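# Pull out and quarter-turn the nearest yellow foosball rod

## Task

Draw the yellow rod closest to right_arm outward to its full extent, rotate it by 90 degrees so its little figures end up horizontal, and finish with neither arm (nor its camera cable) in contact with that rod.

## Robot and tools

ROBOT. Two arms, left_arm and right_arm, each with six revolute joints and a two-finger gripper. In the scene frame (origin at table height, midway between the nominal bases, +z up, +x out over the table), left_arm sits on the +y side. Calibrated bases: left_arm at (-0.028, +0.289, +0.027) m, right_arm at (-0.040, -0.349, +0.007) m, both nearly unrotated with +z up. The fingers point along the gripper's +z axis and close along its y axis. end_effector_position is the point between the pads, roughly 1 cm short of the fingertips. A camera cable resting on the rod counts as that arm touching it.

ROW LAYOUT. Every motion argument is built from rows of 14 plain numbers in [-1, 1], covering both arms even if only one moves: left_arm's six joints then its opening, then right_arm's six joints then its opening. Joint order inside each block: wrist pitch (joint4), shoulder (joint2), wrist yaw (joint5), wrist roll (joint6), elbow (joint3), waist (joint1). Joint numbers are offsets, not poses: they count from the 'Joint targets' line as it stands when the action (or move) starts, never from the previous row, so sending the same offset twice moves the joint twice. Scale: 1.0 equals 2.224 rad for waist, shoulder and elbow, and 8.485 rad for wrist pitch, wrist yaw and wrist roll. The opening number is absolute: +1 fully open, -1 shut. To keep a gripper unchanged, resend its current command; 0 means half-open, not 'no change'. Sending 0 for an arm's joints re-commands its current targets.

JOINT RANGES (rad): waist -2.618 to 3.054, shoulder 0 to 3.142, elbow 0 to 3.142, wrist pitch -1.571 to 1.571, wrist yaw -1.571 to 1.571, wrist roll -2.094 to 2.094. True ends may differ by up to 0.059 rad. An action asking more than 0.059 rad beyond an end is refused for both arms; a badly formed first action voids the whole call. Targets are clipped to stay within 0.339 rad (big joints) or 2.2 rad (wrist joints) of the measured angle, and scaled back if the gripper would be sent over 200 mm away.

TOOLS.
execute_actions(actions, cameras): actions is a list of actions; each action is a list of up to 15 rows, one per 1/30 s control step; a short list repeats its last row to fill 15 steps (0.5 s). An empty list only reports state.
move(target, speed, blend, opening_speed, blocking, cameras): target is one 14-number row or a list of up to 15 rows; all offsets count from the same starting Joint targets. All joints travel in sync, so the hand follows a curve and nothing is avoided. speed is the top rad/s of the joint with farthest to go, 0.01 to 12.57, default 0.5 (one value or one per target). blend in rad rounds corners between listed targets. opening_speed is the gripper's rate on the -1..+1 scale per second, at least 0.2. blocking=false returns after about 0.5 s while motion continues. Total path time is capped at 10 s.
wait(seconds 0 to 10, cameras): lets time pass holding the last command.
stop(cameras): brakes a running move.
zoom_image(camera, region): camera is cam_left_wrist or cam_right_wrist; region [x0, y0, x1, y1] in pixels, top-left origin, at most 504 by 504.
read_manual(section): licence texts only.
finished_scene(scene): ends the scene, integer 1 to 3; irreversible.
cameras argument: omit, null or ["all"] for both; [] for none; unknown names invalidate the call.

RESULTS. end_effector_position (m) and end_effector_quat_wxyz are in that arm's own base frame, and may be off by a few cm. Joint positions (rad) and Joint velocities (rad/s) list the six joints in the order above, then the finger gap in m (0.094 when fully open). 'within noise' means an arm is still. Joint targets are what the next offsets count from. grip_measured reads on the command scale; under a firm squeeze it reads somewhat below the object's width. Joint torques follow the same order; entries 2, 5 and 6 wrap at ±28 N m. Action calls also list joint positions at some steps. The move line reports done, off_target, moving, held or fault, plus limits=held if steps were withheld. Other notes: 'joint sent to its limit', 'joint command not followed' (clearance check altered targets), MOTOR HOT (75 °C) and OVER-TEMPERATURE FAULT (90 °C, the arm folds and idles; at 100 °C it goes limp). Images are fisheye, 672x504, from cam_left_wrist then cam_right_wrist; each wrist camera's pose is given in its arm's base frame.

CAUTIONS. Approach the rod slowly; contact force rises with speed and with how far the target lies past the contact. An arm blocked by an object keeps pushing until re-commanded; to release, send targets back past the measured positions. Never let the arms strike or squeeze each other, which can end the scene. Avoid holding loads, long stretched poses or pushing at unreachable targets, which heat motors. To let go, command an opening well above grip_measured, then withdraw so nothing stays in contact with the rod.

Each tool is called after "Call:" as name(argument=value, ...) on one line, values as JSON.

## Session

Call:
execute_actions(actions=[])

Scene clock: 0.00 s.
left_arm: end_effector_position=(+0.4007, +0.0076, +0.1253) grip_measured=+1.000 end_effector_quat_wxyz=(+0.625, -0.028, +0.778, +0.057) | right_arm: end_effector_position=(+0.3999, -0.0295, +0.1148) grip_measured=+1.000 end_effector_quat_wxyz=(+0.608, +0.063, +0.791, -0.024)
Joint names: [wrist pitch, shoulder, wrist yaw, wrist roll, elbow, waist]
Joint positions: left_arm=[0.966 1.539 -0.191 0.014 0.356 -0.068 0.094] | right_arm=[0.914 1.54 0.071 0.059 0.363 -0.045 0.094]
Joint velocities: within noise
Joint torques (N m): no reading
Heat: left arm: 47 °C; right arm: 43 °C.
Joint targets: left_arm=[0.959 1.536 -0.192 0.014 0.359 -0.068] | right_arm=[0.904 1.537 0.071 0.060 0.366 -0.045]
Tool commands: left_gripper/opening=+1.0 right_gripper/opening=+1.0

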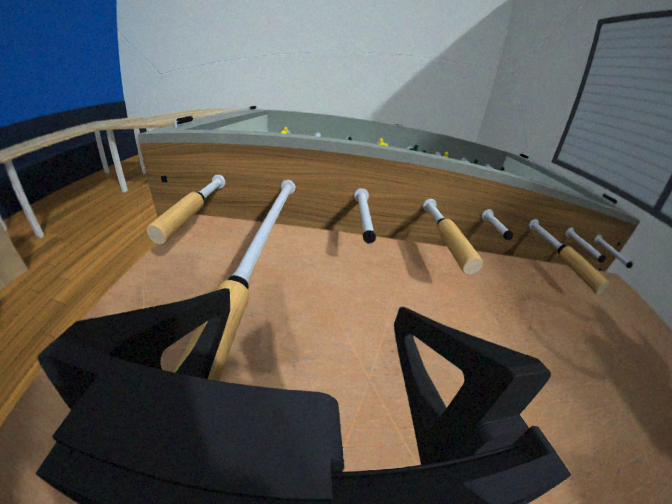

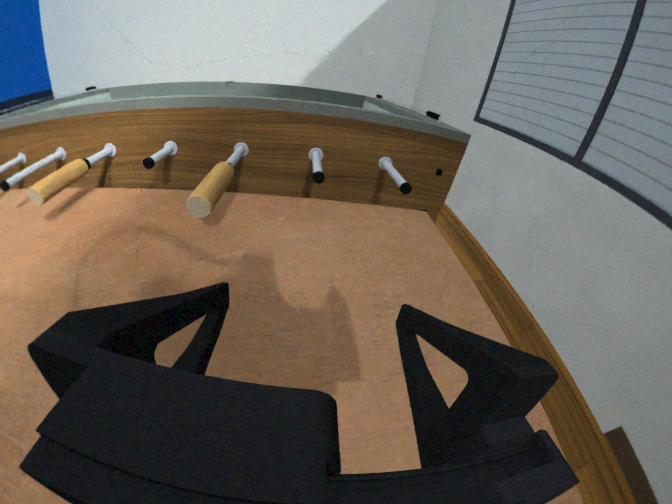

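Call:
zoom_image(camera="cam_right_wrist", region=[120, 60, 460, 230])

Call:
zoom_image(camera="cam_left_wrist", region=[200, 90, 560, 270])

Scaled by 1.482 from the camera's 672x504 image, which has a finer 960x720 frame.

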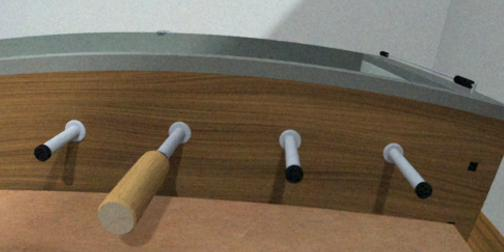

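Scaled by 1.400 from the camera's 672x504 image, which has a finer 960x720 frame.

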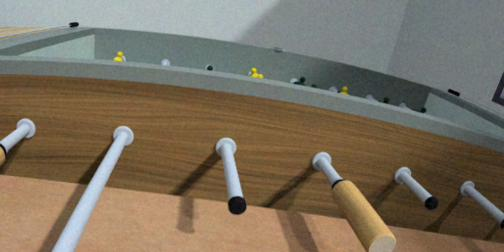

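Call:
move(target=[0,0,0,0,0,0,1,0.0693,0.3535,0.0334,-0.0071,0.2091,0.165,0.3], speed=0.8)

Scene clock: 84.10 s.
left_arm: end_effector_position=(+0.4007, +0.0076, +0.1253) grip_measured=+1.000 end_effector_quat_wxyz=(+0.625, -0.028, +0.778, +0.057) | right_arm: end_effector_position=(+0.5063, +0.1051, +0.0656) grip_measured=+0.302 end_effector_quat_wxyz=(+0.694, +0.008, +0.720, -0.014)
Joint names: [wrist pitch, shoulder, wrist yaw, wrist roll, elbow, waist]
Joint positions: left_arm=[0.966 1.539 -0.191 0.014 0.356 -0.068 0.094] | right_arm=[1.454 2.307 0.353 0.004 0.814 0.322 0.061]
Joint velocities: within noise
Joint torques (N m): left_arm=[1.83 -6.37 -0.05 0.01 5.38 -0.05] | right_arm=[2.05 -7.66 0.02 -0.03 4.96 0.01]
Heat: left arm: 46 °C; right arm: 44 °C.
Joint targets: left_arm=[0.959 1.536 -0.192 0.014 0.359 -0.068] | right_arm=[1.492 2.323 0.355 0.000 0.831 0.322]
move: off_target (right_arm); right_arm: the wrist pitch is farthest, 0.038 rad from its target
camera_calibration:
cam_right_wrist: T_world_to_cam=[[-0.0728061, -0.979239, 0.189181, 0.118141], [-0.435663, -0.139404, -0.889249, 0.326213], [0.897161, -0.147162, -0.416469, -0.293637], [0, 0, 0, 1]] pos_world=[0.41416, 0.117952, 0.145444]

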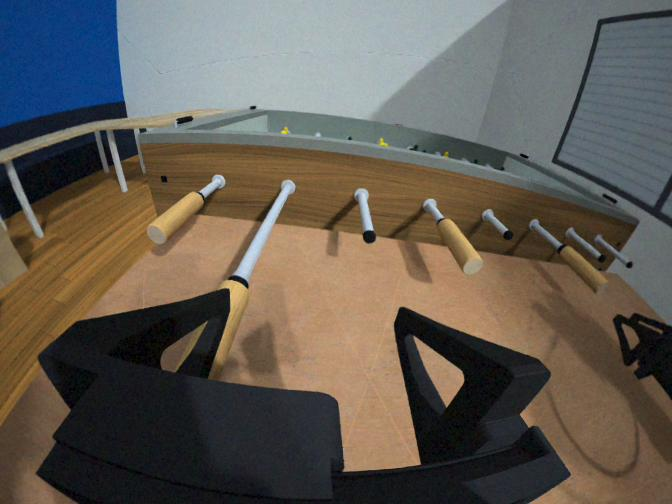

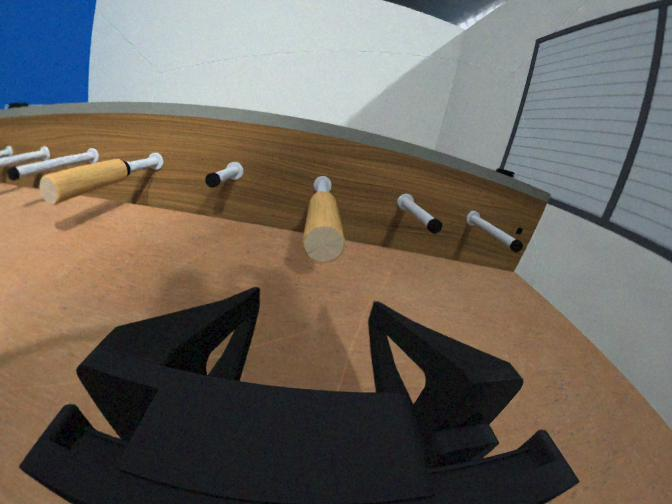

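Call:
move(target=[[0,0,0,0,0,0,1,0,-0.004,0,-0.1768,0,0,0.3],[0,0,0,0,0,0,1,-0.0186,0.0256,-0.0053,-0.1768,0.0967,-0.0196,0.3],[0,0,0,0,0,0,1,-0.0348,0.0658,-0.0091,-0.1768,0.1983,-0.0342,0.3]], speed=[1.5,0.4,0.4])

Scene clock: 105.50 s.
left_arm: end_effector_position=(+0.4007, +0.0076, +0.1253) grip_measured=+1.000 end_effector_quat_wxyz=(+0.625, -0.028, +0.778, +0.057) | right_arm: end_effector_position=(+0.6024, +0.1042, +0.0856) grip_measured=+0.302 end_effector_quat_wxyz=(+0.511, -0.469, +0.523, -0.495)
Joint names: [wrist pitch, shoulder, wrist yaw, wrist roll, elbow, waist]
Joint positions: left_arm=[0.966 1.539 -0.191 0.014 0.356 -0.068 0.094] | right_arm=[1.208 2.444 0.291 -1.505 1.249 0.253 0.061]
Joint velocities: within noise
Joint torques (N m): left_arm=[1.84 -6.37 -0.04 0 5.35 -0.06] | right_arm=[1.6 -9.18 -0.07 0.05 6.9 -0.64]
Heat: left arm: 45 °C; right arm: 45 °C.
Joint targets: left_arm=[0.959 1.536 -0.192 0.014 0.359 -0.068] | right_arm=[1.197 2.470 0.277 -1.500 1.272 0.246]
move: done
camera_calibration:
cam_right_wrist: T_world_to_cam=[[-0.0578179, 0.111192, 0.992116, -0.0709816], [-0.433654, -0.897922, 0.0753628, 0.380987], [0.899223, -0.425878, 0.100135, -0.388034], [0, 0, 0, 1]] pos_world=[0.510041, 0.184734, 0.0805654]

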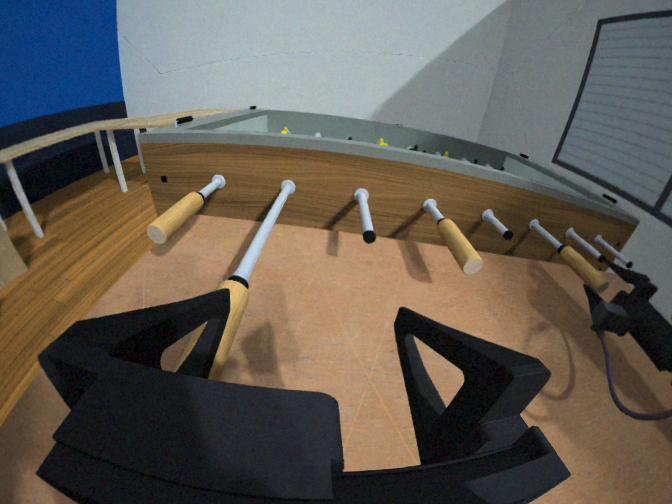

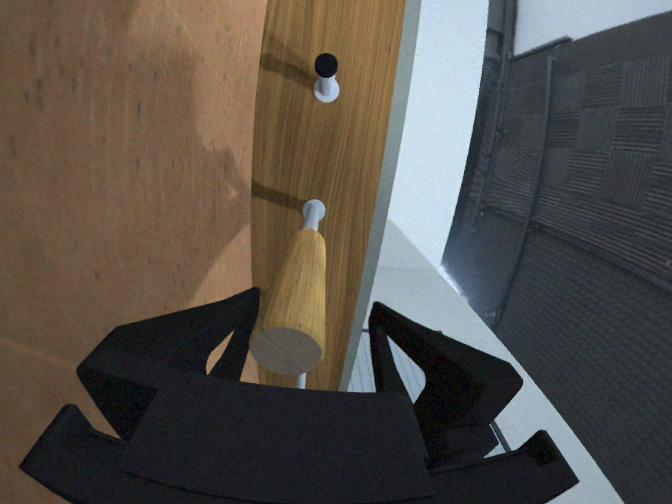

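Call:
move(target=[[0,0,0,0,0,0,1,0.0041,0.0157,0,0,0,0,0.3],[0,0,0,0,0,0,1,0.0041,0.0157,0,0,0,0,-0.8]], opening_speed=1.0)

Call:
move(target=[0,0,0,0,0,0,1,0,0,0,0.1886,0,0,-0.8], speed=1)

Scene clock: 133.70 s.
left_arm: end_effector_position=(+0.4007, +0.0076, +0.1253) grip_measured=+1.000 end_effector_quat_wxyz=(+0.625, -0.028, +0.778, +0.057) | right_arm: end_effector_position=(+0.6016, +0.1041, +0.0733) grip_measured=-0.308 end_effector_quat_wxyz=(+0.512, -0.469, +0.522, -0.495)
Joint names: [wrist pitch, shoulder, wrist yaw, wrist roll, elbow, waist]
Joint positions: left_arm=[0.966 1.539 -0.191 0.014 0.356 -0.068 0.094] | right_arm=[1.244 2.482 0.29 -1.505 1.253 0.253 0.033]
Joint velocities: within noise
Joint torques (N m): left_arm=[1.84 -6.32 -0.05 0 5.31 -0.03] | right_arm=[1.6 -9.48 -0.1 0.06 6.43 -0.62]
Heat: left arm: 45 °C; right arm: 45 °C.
Joint targets: left_arm=[0.959 1.536 -0.192 0.014 0.359 -0.068] | right_arm=[1.231 2.505 0.277 -1.500 1.272 0.246]
move: done
camera_calibration:
cam_right_wrist: T_world_to_cam=[[-0.0593877, 0.111525, 0.991986, -0.0578542], [-0.433045, -0.898241, 0.0750601, 0.381171], [0.899414, -0.425117, 0.10164, -0.386488], [0, 0, 0, 1]] pos_world=[0.509241, 0.184533, 0.0680624]

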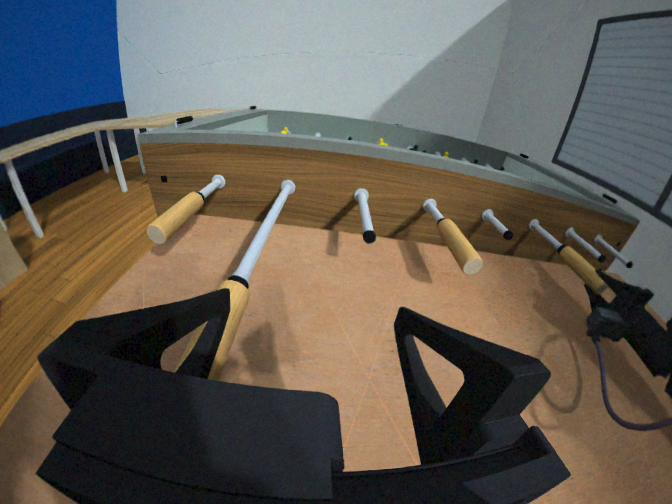

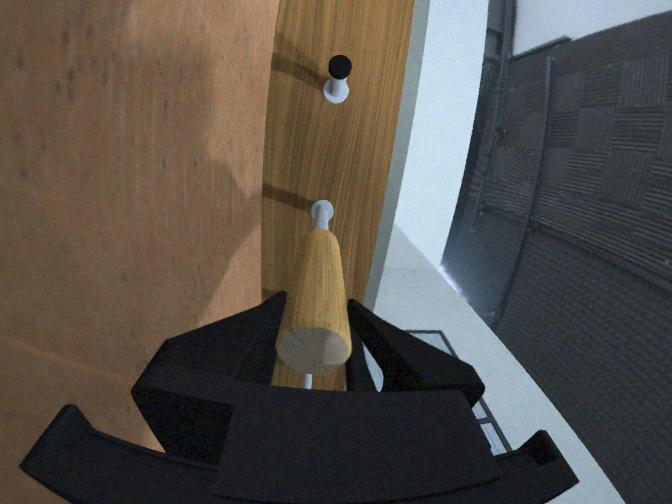

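Scene clock: 136.27 s.
left_arm: end_effector_position=(+0.4007, +0.0076, +0.1253) grip_measured=+1.000 end_effector_quat_wxyz=(+0.625, -0.028, +0.778, +0.057) | right_arm: end_effector_position=(+0.6023, +0.1047, +0.0753) grip_measured=-0.309 end_effector_quat_wxyz=(+0.715, +0.034, +0.698, +0.022)
Joint names: [wrist pitch, shoulder, wrist yaw, wrist roll, elbow, waist]
Joint positions: left_arm=[0.966 1.539 -0.191 0.014 0.356 -0.068 0.094] | right_arm=[1.252 2.482 0.264 0.073 1.253 0.247 0.032]
Joint velocities: within noise
Joint torques (N m): left_arm=[1.85 -6.34 -0.04 0.03 5.33 -0.06] | right_arm=[1.53 -9.47 0.18 0.24 6.43 -0.03]
Heat: left arm: 45 °C; right arm: 45 °C.
Joint targets: left_arm=[0.959 1.536 -0.192 0.014 0.359 -0.068] | right_arm=[1.231 2.505 0.277 0.100 1.272 0.246]
move: done
camera_calibration:
cam_right_wrist: T_world_to_cam=[[-0.0688434, -0.992701, 0.0990245, 0.128635], [-0.379272, -0.0657638, -0.922945, 0.337564], [0.922721, -0.101096, -0.371976, -0.399376], [0, 0, 0, 1]] pos_world=[0.505396, 0.10952, 0.150257]

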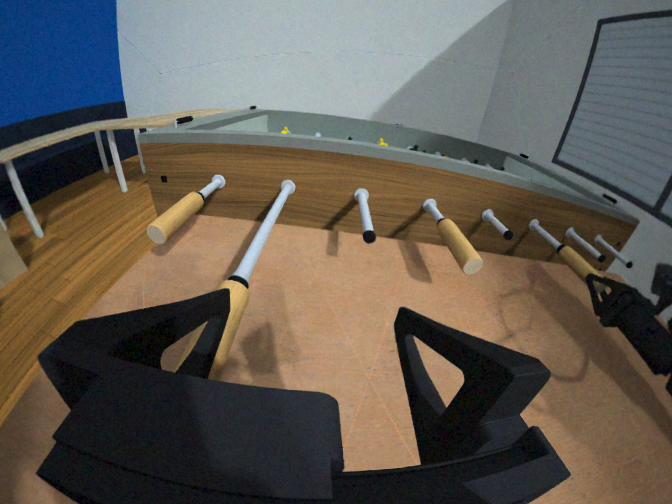

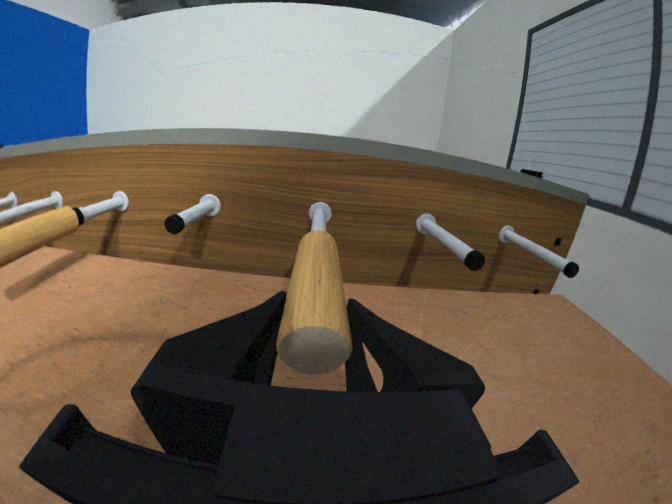

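Call:
move(target=[[0,0,0,0,0,0,1,0.0152,-0.0427,0.0039,0,-0.1016,0.0144,-0.8],[0,0,0,0,0,0,1,0.0305,-0.0764,0.0091,0,-0.1983,0.0342,-0.8],[0,0,0,0,0,0,1,-0.0005,-0.1903,0.0132,0.0094,-0.2727,0.0527,-0.8]], blend=0.05, speed=0.4)

Scene clock: 167.07 s.
left_arm: end_effector_position=(+0.4007, +0.0076, +0.1253) grip_measured=+1.000 end_effector_quat_wxyz=(+0.625, -0.028, +0.778, +0.057) | right_arm: end_effector_position=(+0.4751, +0.1057, +0.0726) grip_measured=-0.309 end_effector_quat_wxyz=(+0.649, +0.041, +0.759, +0.023)
Joint names: [wrist pitch, shoulder, wrist yaw, wrist roll, elbow, waist]
Joint positions: left_arm=[0.966 1.539 -0.191 0.014 0.356 -0.068 0.094] | right_arm=[1.26 2.105 0.36 0.15 0.678 0.346 0.032]
Joint velocities: within noise
Joint torques (N m): left_arm=[1.83 -6.37 -0.04 0.01 5.31 -0.06] | right_arm=[1.43 -9.76 0.4 0.32 3.08 1.57]
Heat: left arm: 45 °C; right arm: 46 °C.
Joint targets: left_arm=[0.959 1.536 -0.192 0.014 0.359 -0.068] | right_arm=[1.227 2.082 0.389 0.179 0.666 0.363]
move: done
camera_calibration:
cam_right_wrist: T_world_to_cam=[[-0.0533891, -0.994027, 0.0951849, 0.114248], [-0.537266, -0.051754, -0.841824, 0.354428], [0.841722, -0.0960838, -0.531293, -0.233377], [0, 0, 0, 1]] pos_world=[0.39296, 0.109485, 0.163499]

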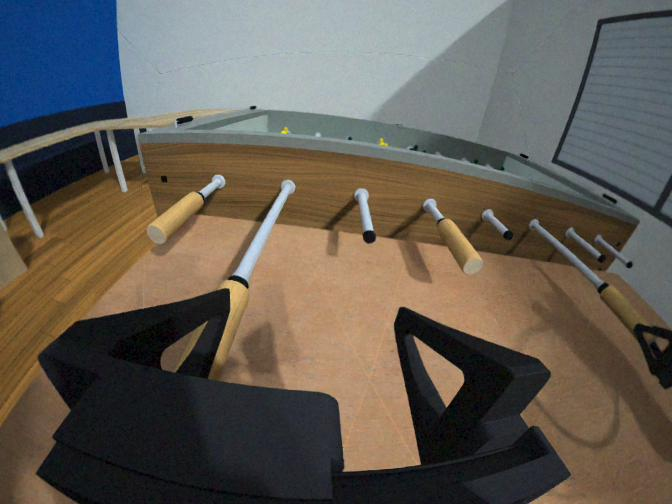

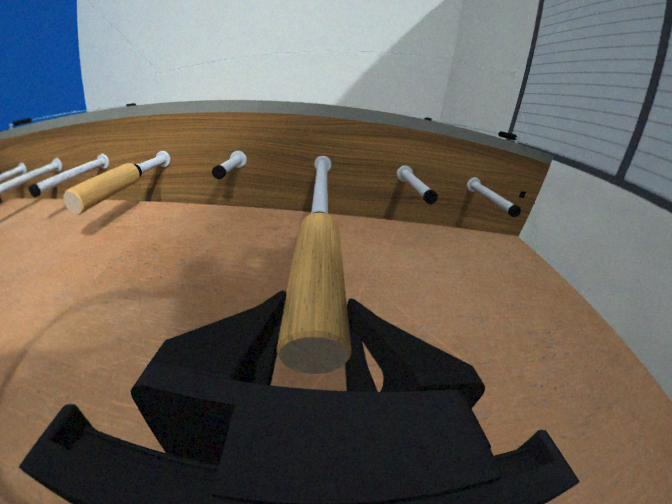

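Call:
move(target=[0,0,0,0,0,0,1,-0.0415,-0.1128,0.0024,0.0095,-0.0416,0.0188,-0.8], speed=0.3, cameras=["cam_right_wrist"])

Call:
move(target=[0,0,0,0,0,0,1,-0.0473,-0.1014,0.0002,0.0111,-0.0085,0.0193,-0.8], speed=0.3, cameras=["cam_right_wrist"])

Scene clock: 177.00 s.
left_arm: end_effector_position=(+0.4007, +0.0076, +0.1253) grip_measured=+1.000 end_effector_quat_wxyz=(+0.625, -0.028, +0.778, +0.057) | right_arm: end_effector_position=(+0.4667, +0.1050, +0.0783) grip_measured=-0.309 end_effector_quat_wxyz=(+0.594, +0.048, +0.803, +0.026)
Joint names: [wrist pitch, shoulder, wrist yaw, wrist roll, elbow, waist]
Joint positions: left_arm=[0.966 1.539 -0.191 0.014 0.356 -0.068 0.094] | right_arm=[0.93 1.933 0.345 0.214 0.686 0.346 0.032]
Joint velocities: within noise
Joint torques (N m): left_arm=[1.85 -6.38 -0.05 0.01 5.33 -0.06] | right_arm=[1.23 -15.9 0.81 0.51 -3.51 5.34]
Heat: left arm: 44 °C; right arm: 45 °C.
Joint targets: left_arm=[0.959 1.536 -0.192 0.014 0.359 -0.068] | right_arm=[0.875 1.830 0.410 0.260 0.573 0.405]
move: off_target (right_arm); right_arm: the elbow is farthest, 0.113 rad from its target
camera_calibration:
cam_right_wrist: T_world_to_cam=[[-0.0409865, -0.995429, 0.0862673, 0.107548], [-0.650239, -0.0389807, -0.758729, 0.399594], [0.758623, -0.087192, -0.645669, -0.176518], [0, 0, 0, 1]] pos_world=[0.39815, 0.107242, 0.179934]
Images, in order (width x height): cam_right_wrist 672x504.

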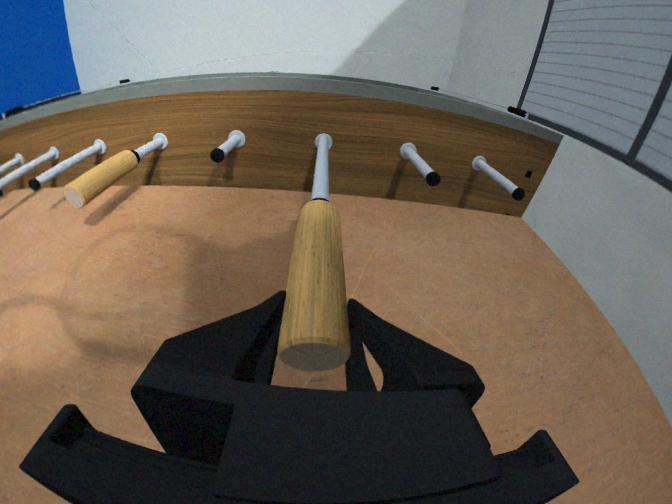

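Scene clock: 178.73 s.
left_arm: end_effector_position=(+0.4007, +0.0076, +0.1253) grip_measured=+1.000 end_effector_quat_wxyz=(+0.625, -0.028, +0.778, +0.057) | right_arm: end_effector_position=(+0.4591, +0.1037, +0.0870) grip_measured=-0.309 end_effector_quat_wxyz=(+0.548, +0.066, +0.833, +0.037)
Joint names: [wrist pitch, shoulder, wrist yaw, wrist roll, elbow, waist]
Joint positions: left_arm=[0.966 1.539 -0.191 0.014 0.356 -0.068 0.094] | right_arm=[0.653 1.808 0.322 0.291 0.725 0.34 0.032]
Joint velocities: within noise
Joint torques (N m): left_arm=[1.84 -6.31 -0.05 0.01 5.34 -0.08] | right_arm=[0.11 -23.91 1.11 0.7 -7.24 9.68]
Heat: left arm: 44 °C; right arm: 46 °C.
Joint targets: left_arm=[0.959 1.536 -0.192 0.014 0.359 -0.068] | right_arm=[0.474 1.605 0.411 0.355 0.554 0.448]
move: off_target (right_arm); right_arm: the shoulder is farthest, 0.204 rad from its target
camera_calibration:
cam_right_wrist: T_world_to_cam=[[-0.0439501, -0.997795, 0.0497311, 0.11005], [-0.729091, -0.00199745, -0.684414, 0.427171], [0.683004, -0.0663385, -0.727396, -0.125607], [0, 0, 0, 1]] pos_world=[0.402073, 0.102328, 0.195523]
Images, in order (width x height): cam_right_wrist 672x504.

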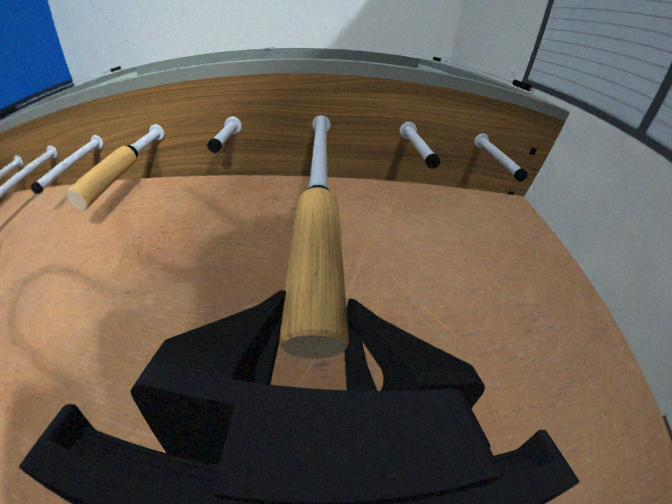

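Call:
move(target=[[0,0,0,0,0,0,1,0.0537,0.1475,-0.0078,-0.0166,0.0594,-0.0459,-0.8],[0,0,0,0,0,0,1,0.0537,0.1475,-0.0078,-0.0166,0.0594,-0.0459,0.4]], opening_speed=1.0, cameras=["cam_right_wrist"])

Call:
move(target=[0,0,0,0,0,0,1,-0.0048,-0.1346,0.0148,0.0035,-0.116,0.0544,0.4])

Scene clock: 198.60 s.
left_arm: end_effector_position=(+0.4007, +0.0076, +0.1253) grip_measured=+1.000 end_effector_quat_wxyz=(+0.625, -0.028, +0.778, +0.057) | right_arm: end_effector_position=(+0.4696, +0.1027, +0.0849) grip_measured=+0.398 end_effector_quat_wxyz=(+0.598, +0.054, +0.799, +0.028)
Joint names: [wrist pitch, shoulder, wrist yaw, wrist roll, elbow, waist]
Joint positions: left_arm=[0.966 1.539 -0.191 0.014 0.356 -0.068 0.094] | right_arm=[0.922 1.921 0.343 0.22 0.695 0.338 0.066]
Joint velocities: within noise
Joint torques (N m): left_arm=[1.83 -6.37 -0.05 0.02 5.3 -0.08] | right_arm=[1.78 -6.43 0.13 -0.06 4.37 0.72]
Heat: left arm: 44 °C; right arm: 55 °C.
Joint targets: left_arm=[0.959 1.536 -0.192 0.014 0.359 -0.068] | right_arm=[0.929 1.933 0.345 0.214 0.686 0.346]
move: done; target 2's new numbers were sent with right_arm's wrist pitch 0.054 rad from that target
camera_calibration:
cam_right_wrist: T_world_to_cam=[[-0.0484917, -0.995931, 0.075954, 0.109378], [-0.6418, -0.027199, -0.76639, 0.40186], [0.765338, -0.0859108, -0.63787, -0.178623], [0, 0, 0, 1]] pos_world=[0.399924, 0.104518, 0.185735]
Images, in order (width x height): cam_right_wrist 672x504.

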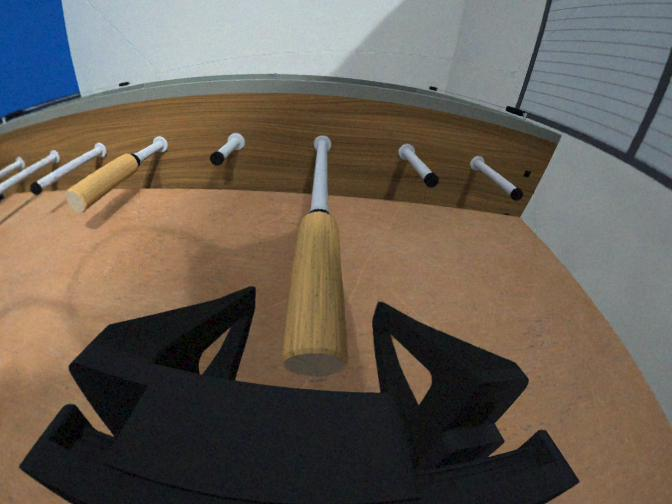

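Scene clock: 199.83 s.
left_arm: end_effector_position=(+0.4007, +0.0076, +0.1253) grip_measured=+1.000 end_effector_quat_wxyz=(+0.625, -0.028, +0.778, +0.057) | right_arm: end_effector_position=(+0.3968, +0.1080, +0.1060) grip_measured=+0.398 end_effector_quat_wxyz=(+0.605, +0.046, +0.795, +0.019)
Joint names: [wrist pitch, shoulder, wrist yaw, wrist roll, elbow, waist]
Joint positions: left_arm=[0.966 1.539 -0.191 0.014 0.356 -0.068 0.094] | right_arm=[0.9 1.649 0.467 0.23 0.445 0.46 0.066]
Joint velocities: within noise
Joint torques (N m): left_arm=[1.84 -6.34 -0.04 0.01 5.37 -0.05] | right_arm=[1.57 -6.37 0.14 0.14 3.85 0.7]
Heat: left arm: 44 °C; right arm: 55 °C.
Joint targets: left_arm=[0.959 1.536 -0.192 0.014 0.359 -0.068] | right_arm=[0.889 1.634 0.471 0.243 0.428 0.467]
move: done
camera_calibration:
cam_right_wrist: T_world_to_cam=[[-0.0495931, -0.993824, 0.099271, 0.107224], [-0.630223, -0.0459694, -0.775052, 0.369839], [0.774829, -0.101, -0.624051, -0.112648], [0, 0, 0, 1]] pos_world=[0.325682, 0.112186, 0.205702]

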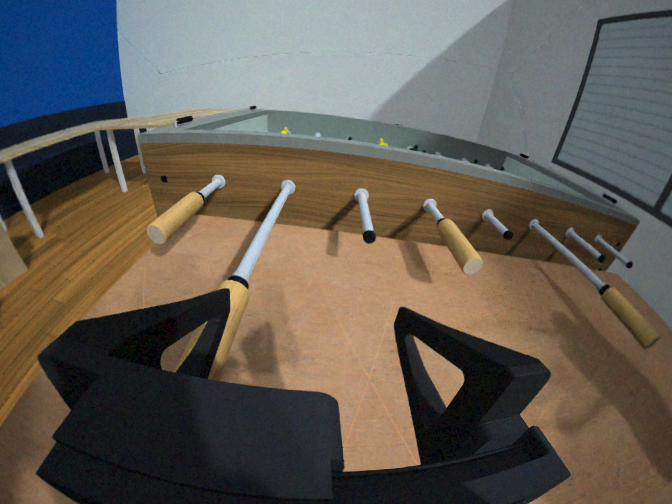

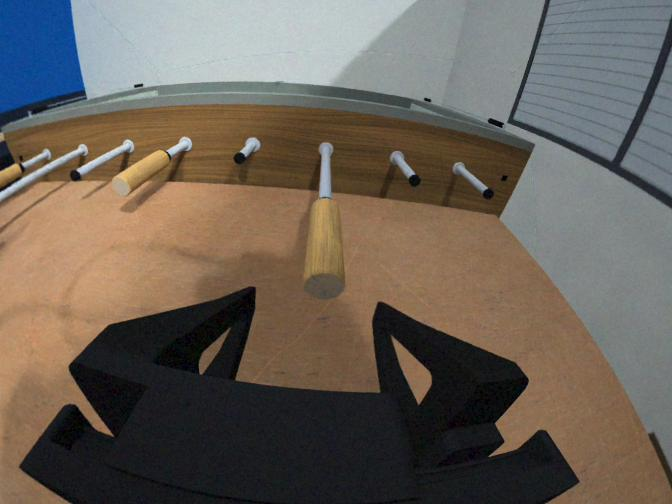

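Call:
finished_scene(scene=1)

The scene is finished: the task was done.


## Next scene

The same job, from a new start.

Call:
execute_actions(actions=[])

Scene clock: 0.00 s.
left_arm: end_effector_position=(+0.3899, -0.0004, +0.1147) grip_measured=+1.000 end_effector_quat_wxyz=(+0.609, -0.026, +0.793, +0.006) | right_arm: end_effector_position=(+0.3960, -0.0474, +0.1154) grip_measured=+1.000 end_effector_quat_wxyz=(+0.595, +0.094, +0.794, -0.086)
Joint names: [wrist pitch, shoulder, wrist yaw, wrist roll, elbow, waist]
Joint positions: left_arm=[0.911 1.495 -0.08 -0.043 0.322 -0.04 0.094] | right_arm=[0.848 1.518 0.234 0.044 0.38 -0.018 0.094]
Joint velocities: within noise
Joint torques (N m): no reading
Heat: left arm: 42 °C; right arm: 41 °C.
Joint targets: left_arm=[0.899 1.493 -0.081 -0.042 0.324 -0.040] | right_arm=[0.837 1.515 0.234 0.045 0.383 -0.018]
Tool commands: left_gripper/opening=+1.0 right_gripper/opening=+1.0
camera_calibration:
cam_left_wrist: T_world_to_cam=[[0.0222135, -0.980285, 0.196335, -0.0420869], [-0.593611, -0.170951, -0.786385, 0.357186], [0.804446, -0.0990782, -0.585705, -0.125405], [0, 0, 0, 1]] pos_world=[0.313846, 0.00737939, 0.215698]
cam_right_wrist: T_world_to_cam=[[-0.244005, -0.947103, 0.208463, 0.0183839], [-0.655393, 0.00260904, -0.755284, 0.379511], [0.714788, -0.320918, -0.621361, -0.108823], [0, 0, 0, 1]] pos_world=[0.331, -0.0185021, 0.215188]

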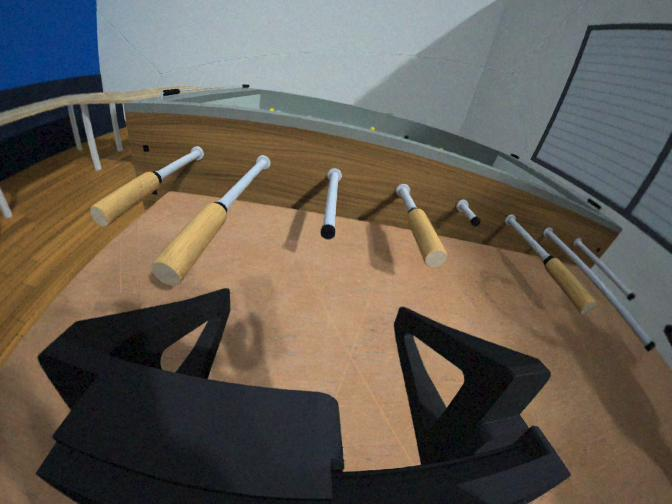

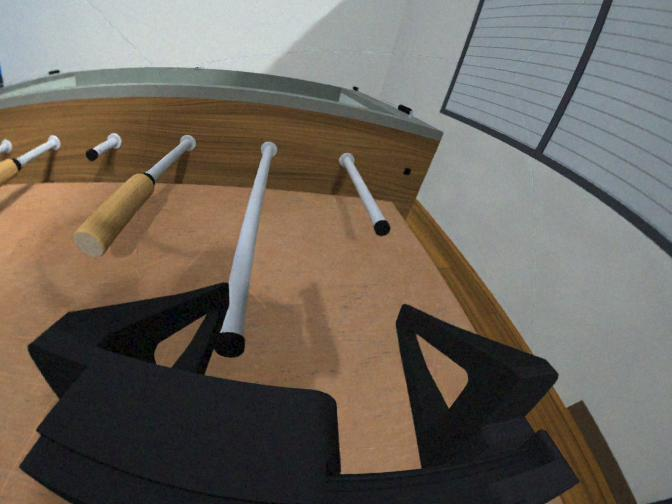

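Call:
move(target=[0,0,0,0,0,0,1,0.0061,0.0535,0.0279,0.0236,0.0202,0.2406,0.3], speed=1.0, cameras=["cam_right_wrist"])

Scene clock: 24.67 s.
left_arm: end_effector_position=(+0.3899, -0.0004, +0.1147) grip_measured=+1.000 end_effector_quat_wxyz=(+0.609, -0.026, +0.793, +0.006) | right_arm: end_effector_position=(+0.3798, +0.1229, +0.0975) grip_measured=+0.302 end_effector_quat_wxyz=(+0.593, +0.021, +0.804, +0.029)
Joint names: [wrist pitch, shoulder, wrist yaw, wrist roll, elbow, waist]
Joint positions: left_arm=[0.911 1.495 -0.08 -0.043 0.322 -0.04 0.094] | right_arm=[0.88 1.622 0.467 0.23 0.405 0.513 0.061]
Joint velocities: within noise
Joint torques (N m): left_arm=[1.88 -5.76 -0.03 0.01 5.33 -0.06] | right_arm=[1.78 -3.95 0.2 0.2 6.67 0.46]
Heat: left arm: 43 °C; right arm: 41 °C.
Joint targets: left_arm=[0.899 1.493 -0.081 -0.042 0.324 -0.040] | right_arm=[0.889 1.634 0.471 0.245 0.428 0.517]
move: done
camera_calibration:
cam_right_wrist: T_world_to_cam=[[0.00603811, -0.993393, 0.114601, 0.0992561], [-0.648538, -0.0911231, -0.755709, 0.363875], [0.761159, -0.0697602, -0.644803, -0.0998775], [0, 0, 0, 1]] pos_world=[0.31141, 0.12479, 0.199207]
Images, in order (width x height): cam_right_wrist 672x504.

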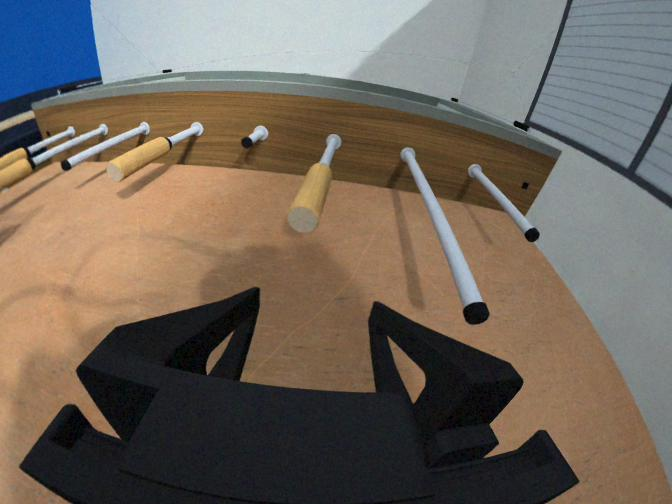

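Call:
move(target=[[0,0,0,0,0,0,1,0.0744,0.2599,0.0156,-0.2057,0.1187,0.004,0.3],[0,0,0,0,0,0,1,0.0561,0.327,0.0021,-0.2057,0.2554,-0.0469,0.3]], speed=[1.5,0.5], cameras=["cam_right_wrist"])

Scene clock: 47.33 s.
left_arm: end_effector_position=(+0.3899, -0.0004, +0.1147) grip_measured=+1.000 end_effector_quat_wxyz=(+0.609, -0.026, +0.793, +0.006) | right_arm: end_effector_position=(+0.5278, +0.1408, +0.0830) grip_measured=+0.302 end_effector_quat_wxyz=(+0.498, -0.458, +0.536, -0.505)
Joint names: [wrist pitch, shoulder, wrist yaw, wrist roll, elbow, waist]
Joint positions: left_arm=[0.911 1.495 -0.08 -0.043 0.322 -0.04 0.094] | right_arm=[1.368 2.338 0.502 -1.503 0.977 0.416 0.061]
Joint velocities: within noise
Joint torques (N m): left_arm=[1.88 -5.75 -0.02 0.03 5.37 -0.05] | right_arm=[1.67 -8.12 -0.11 0.03 5.61 -0.28]
Heat: left arm: 42 °C; right arm: 43 °C.
Joint targets: left_arm=[0.899 1.493 -0.081 -0.042 0.324 -0.040] | right_arm=[1.365 2.361 0.489 -1.500 0.996 0.413]
move: done
camera_calibration:
cam_right_wrist: T_world_to_cam=[[-0.0458984, 0.111892, 0.99266, -0.0832837], [-0.475797, -0.876199, 0.0767644, 0.400802], [0.878357, -0.468781, 0.0934537, -0.28756], [0, 0, 0, 1]] pos_world=[0.439458, 0.225699, 0.0787786]
Images, in order (width x height): cam_right_wrist 672x504.

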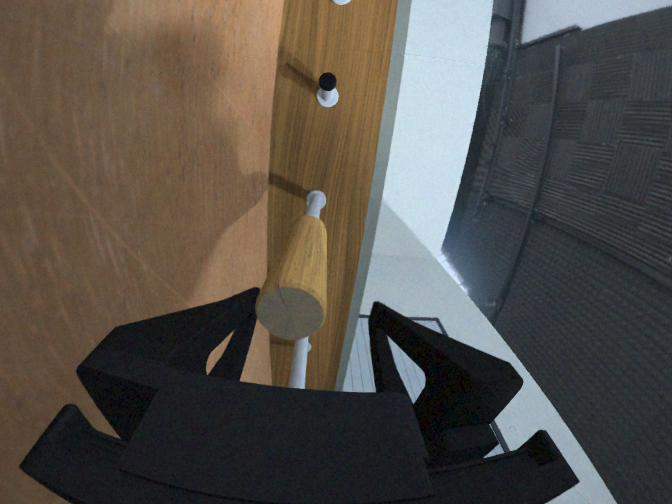

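Call:
move(target=[[0,0,0,0,0,0,1,0.0041,0.0157,0,0,0,0,0.3],[0,0,0,0,0,0,1,0.0041,0.0157,0,0,0,0,-0.8],[0,0,0,0,0,0,1,0.0041,0.0157,0,0.1862,0,0,-0.8],[0,0,0,0,0,0,1,-0.0401,-0.1711,0.014,0.2074,-0.1556,0.0631,-0.8]], opening_speed=1.5, speed=[0.5,0.5,1.5,0.4], cameras=["cam_right_wrist"])

Scene clock: 63.80 s.
left_arm: end_effector_position=(+0.3899, -0.0004, +0.1147) grip_measured=+1.000 end_effector_quat_wxyz=(+0.609, -0.026, +0.793, +0.006) | right_arm: end_effector_position=(+0.4375, +0.1506, +0.0638) grip_measured=-0.315 end_effector_quat_wxyz=(+0.609, +0.048, +0.792, -0.006)
Joint names: [wrist pitch, shoulder, wrist yaw, wrist roll, elbow, waist]
Joint positions: left_arm=[0.911 1.495 -0.08 -0.043 0.322 -0.04 0.094] | right_arm=[1.029 2.009 0.593 0.233 0.662 0.546 0.032]
Joint velocities: within noise
Joint torques (N m): left_arm=[1.89 -5.78 -0.03 0 5.33 -0.08] | right_arm=[1.62 -9.92 0.32 0.31 3.34 0.66]
Heat: left arm: 42 °C; right arm: 43 °C.
Joint targets: left_arm=[0.899 1.493 -0.081 -0.042 0.324 -0.040] | right_arm=[1.025 1.980 0.608 0.259 0.650 0.553]
move: done
camera_calibration:
cam_right_wrist: T_world_to_cam=[[-0.0841687, -0.987112, 0.136112, 0.16748], [-0.626992, -0.0537014, -0.777173, 0.364689], [0.774466, -0.150755, -0.614391, -0.159138], [0, 0, 0, 1]] pos_world=[0.366, 0.160915, 0.162858]
Images, in order (width x height): cam_right_wrist 672x504.

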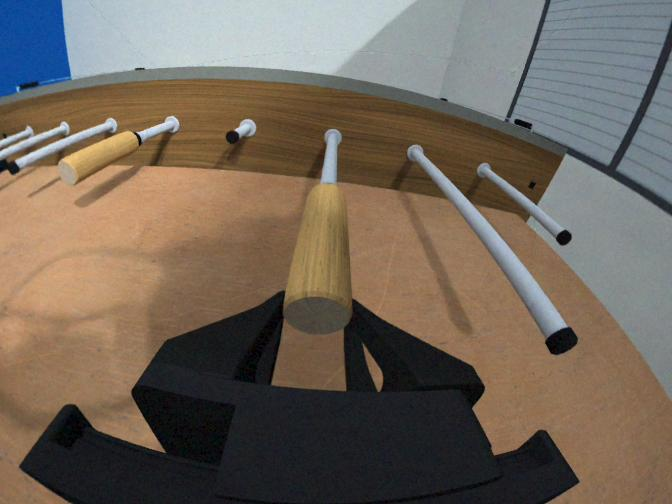

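Call:
move(target=[0,0,0,0,0,0,1,-0.043,-0.0846,0.0007,0.0161,-0.0088,0.0271,-0.8], speed=0.5, cameras=["cam_right_wrist"])

Scene clock: 76.90 s.
left_arm: end_effector_position=(+0.3899, -0.0004, +0.1147) grip_measured=+1.000 end_effector_quat_wxyz=(+0.609, -0.026, +0.793, +0.006) | right_arm: end_effector_position=(+0.4280, +0.1546, +0.0695) grip_measured=-0.315 end_effector_quat_wxyz=(+0.559, +0.061, +0.827, +0.008)
Joint names: [wrist pitch, shoulder, wrist yaw, wrist roll, elbow, waist]
Joint positions: left_arm=[0.911 1.495 -0.08 -0.043 0.322 -0.04 0.094] | right_arm=[0.72 1.871 0.564 0.346 0.692 0.555 0.032]
Joint velocities: within noise
Joint torques (N m): left_arm=[1.89 -5.76 -0.03 0.02 5.37 -0.01] | right_arm=[1.14 -13.7 0.74 0.59 0.54 5.23]
Heat: left arm: 42 °C; right arm: 42 °C.
Joint targets: left_arm=[0.899 1.493 -0.081 -0.042 0.324 -0.040] | right_arm=[0.660 1.792 0.614 0.396 0.631 0.613]
move: off_target (right_arm); right_arm: the shoulder is farthest, 0.079 rad from its target
camera_calibration:
cam_right_wrist: T_world_to_cam=[[-0.0702874, -0.992223, 0.10273, 0.167113], [-0.714766, -0.021741, -0.699026, 0.390545], [0.695823, -0.122561, -0.707679, -0.111868], [0, 0, 0, 1]] pos_world=[0.368735, 0.160594, 0.176666]
Images, in order (width x height): cam_right_wrist 672x504.

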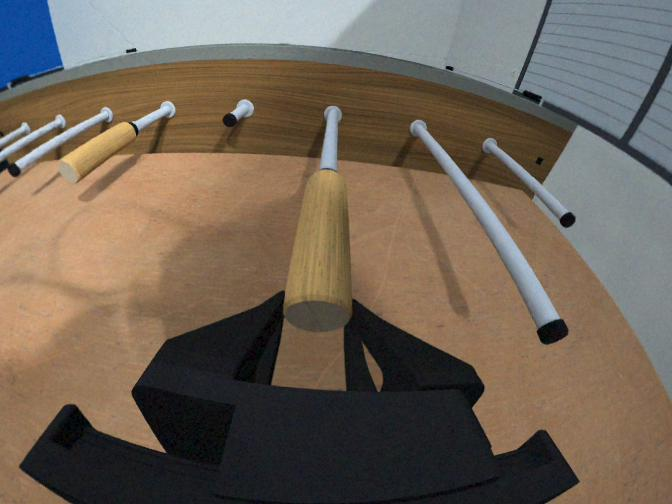

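Call:
move(target=[[0,0,0,0,0,0,1,0.0071,0.0355,-0.0059,-0.0059,0.0274,-0.0261,-0.8],[0,0,0,0,0,0,1,0.0071,0.0355,-0.0059,-0.0059,0.0274,-0.0261,0.4],[0,0,0,0,0,0,1,-0.0044,-0.0928,0.0094,0.0035,-0.0571,0.0436,0.4]], opening_speed=1.5, cameras=["cam_right_wrist"])

Scene clock: 89.83 s.
left_arm: end_effector_position=(+0.3899, -0.0004, +0.1147) grip_measured=+1.000 end_effector_quat_wxyz=(+0.609, -0.026, +0.793, +0.006) | right_arm: end_effector_position=(+0.3659, +0.1639, +0.1057) grip_measured=+0.398 end_effector_quat_wxyz=(+0.577, +0.061, +0.814, +0.025)
Joint names: [wrist pitch, shoulder, wrist yaw, wrist roll, elbow, waist]
Joint positions: left_arm=[0.911 1.495 -0.08 -0.043 0.322 -0.04 0.094] | right_arm=[0.634 1.601 0.684 0.41 0.523 0.703 0.066]
Joint velocities: within noise
Joint torques (N m): left_arm=[1.89 -5.79 -0.03 0.02 5.33 -0.02] | right_arm=[1.45 -6.38 0.31 0.16 3.95 0.68]
Heat: left arm: 42 °C; right arm: 45 °C.
Joint targets: left_arm=[0.899 1.493 -0.081 -0.042 0.324 -0.040] | right_arm=[0.622 1.586 0.693 0.426 0.503 0.711]
move: done
camera_calibration:
cam_right_wrist: T_world_to_cam=[[-0.0573045, -0.995667, 0.0732376, 0.167086], [-0.681394, -0.0146095, -0.731771, 0.361788], [0.72967, -0.0918374, -0.677604, -0.0624814], [0, 0, 0, 1]] pos_world=[0.301686, 0.16591, 0.210172]
Images, in order (width x height): cam_right_wrist 672x504.

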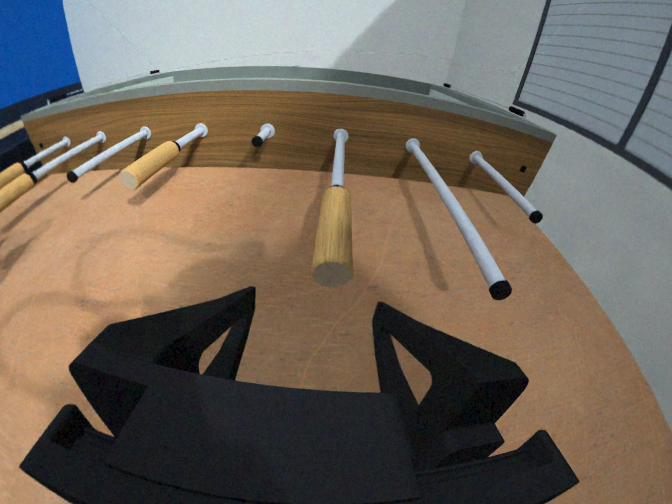

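Call:
finished_scene(scene=2)

The scene is finished: the task was done.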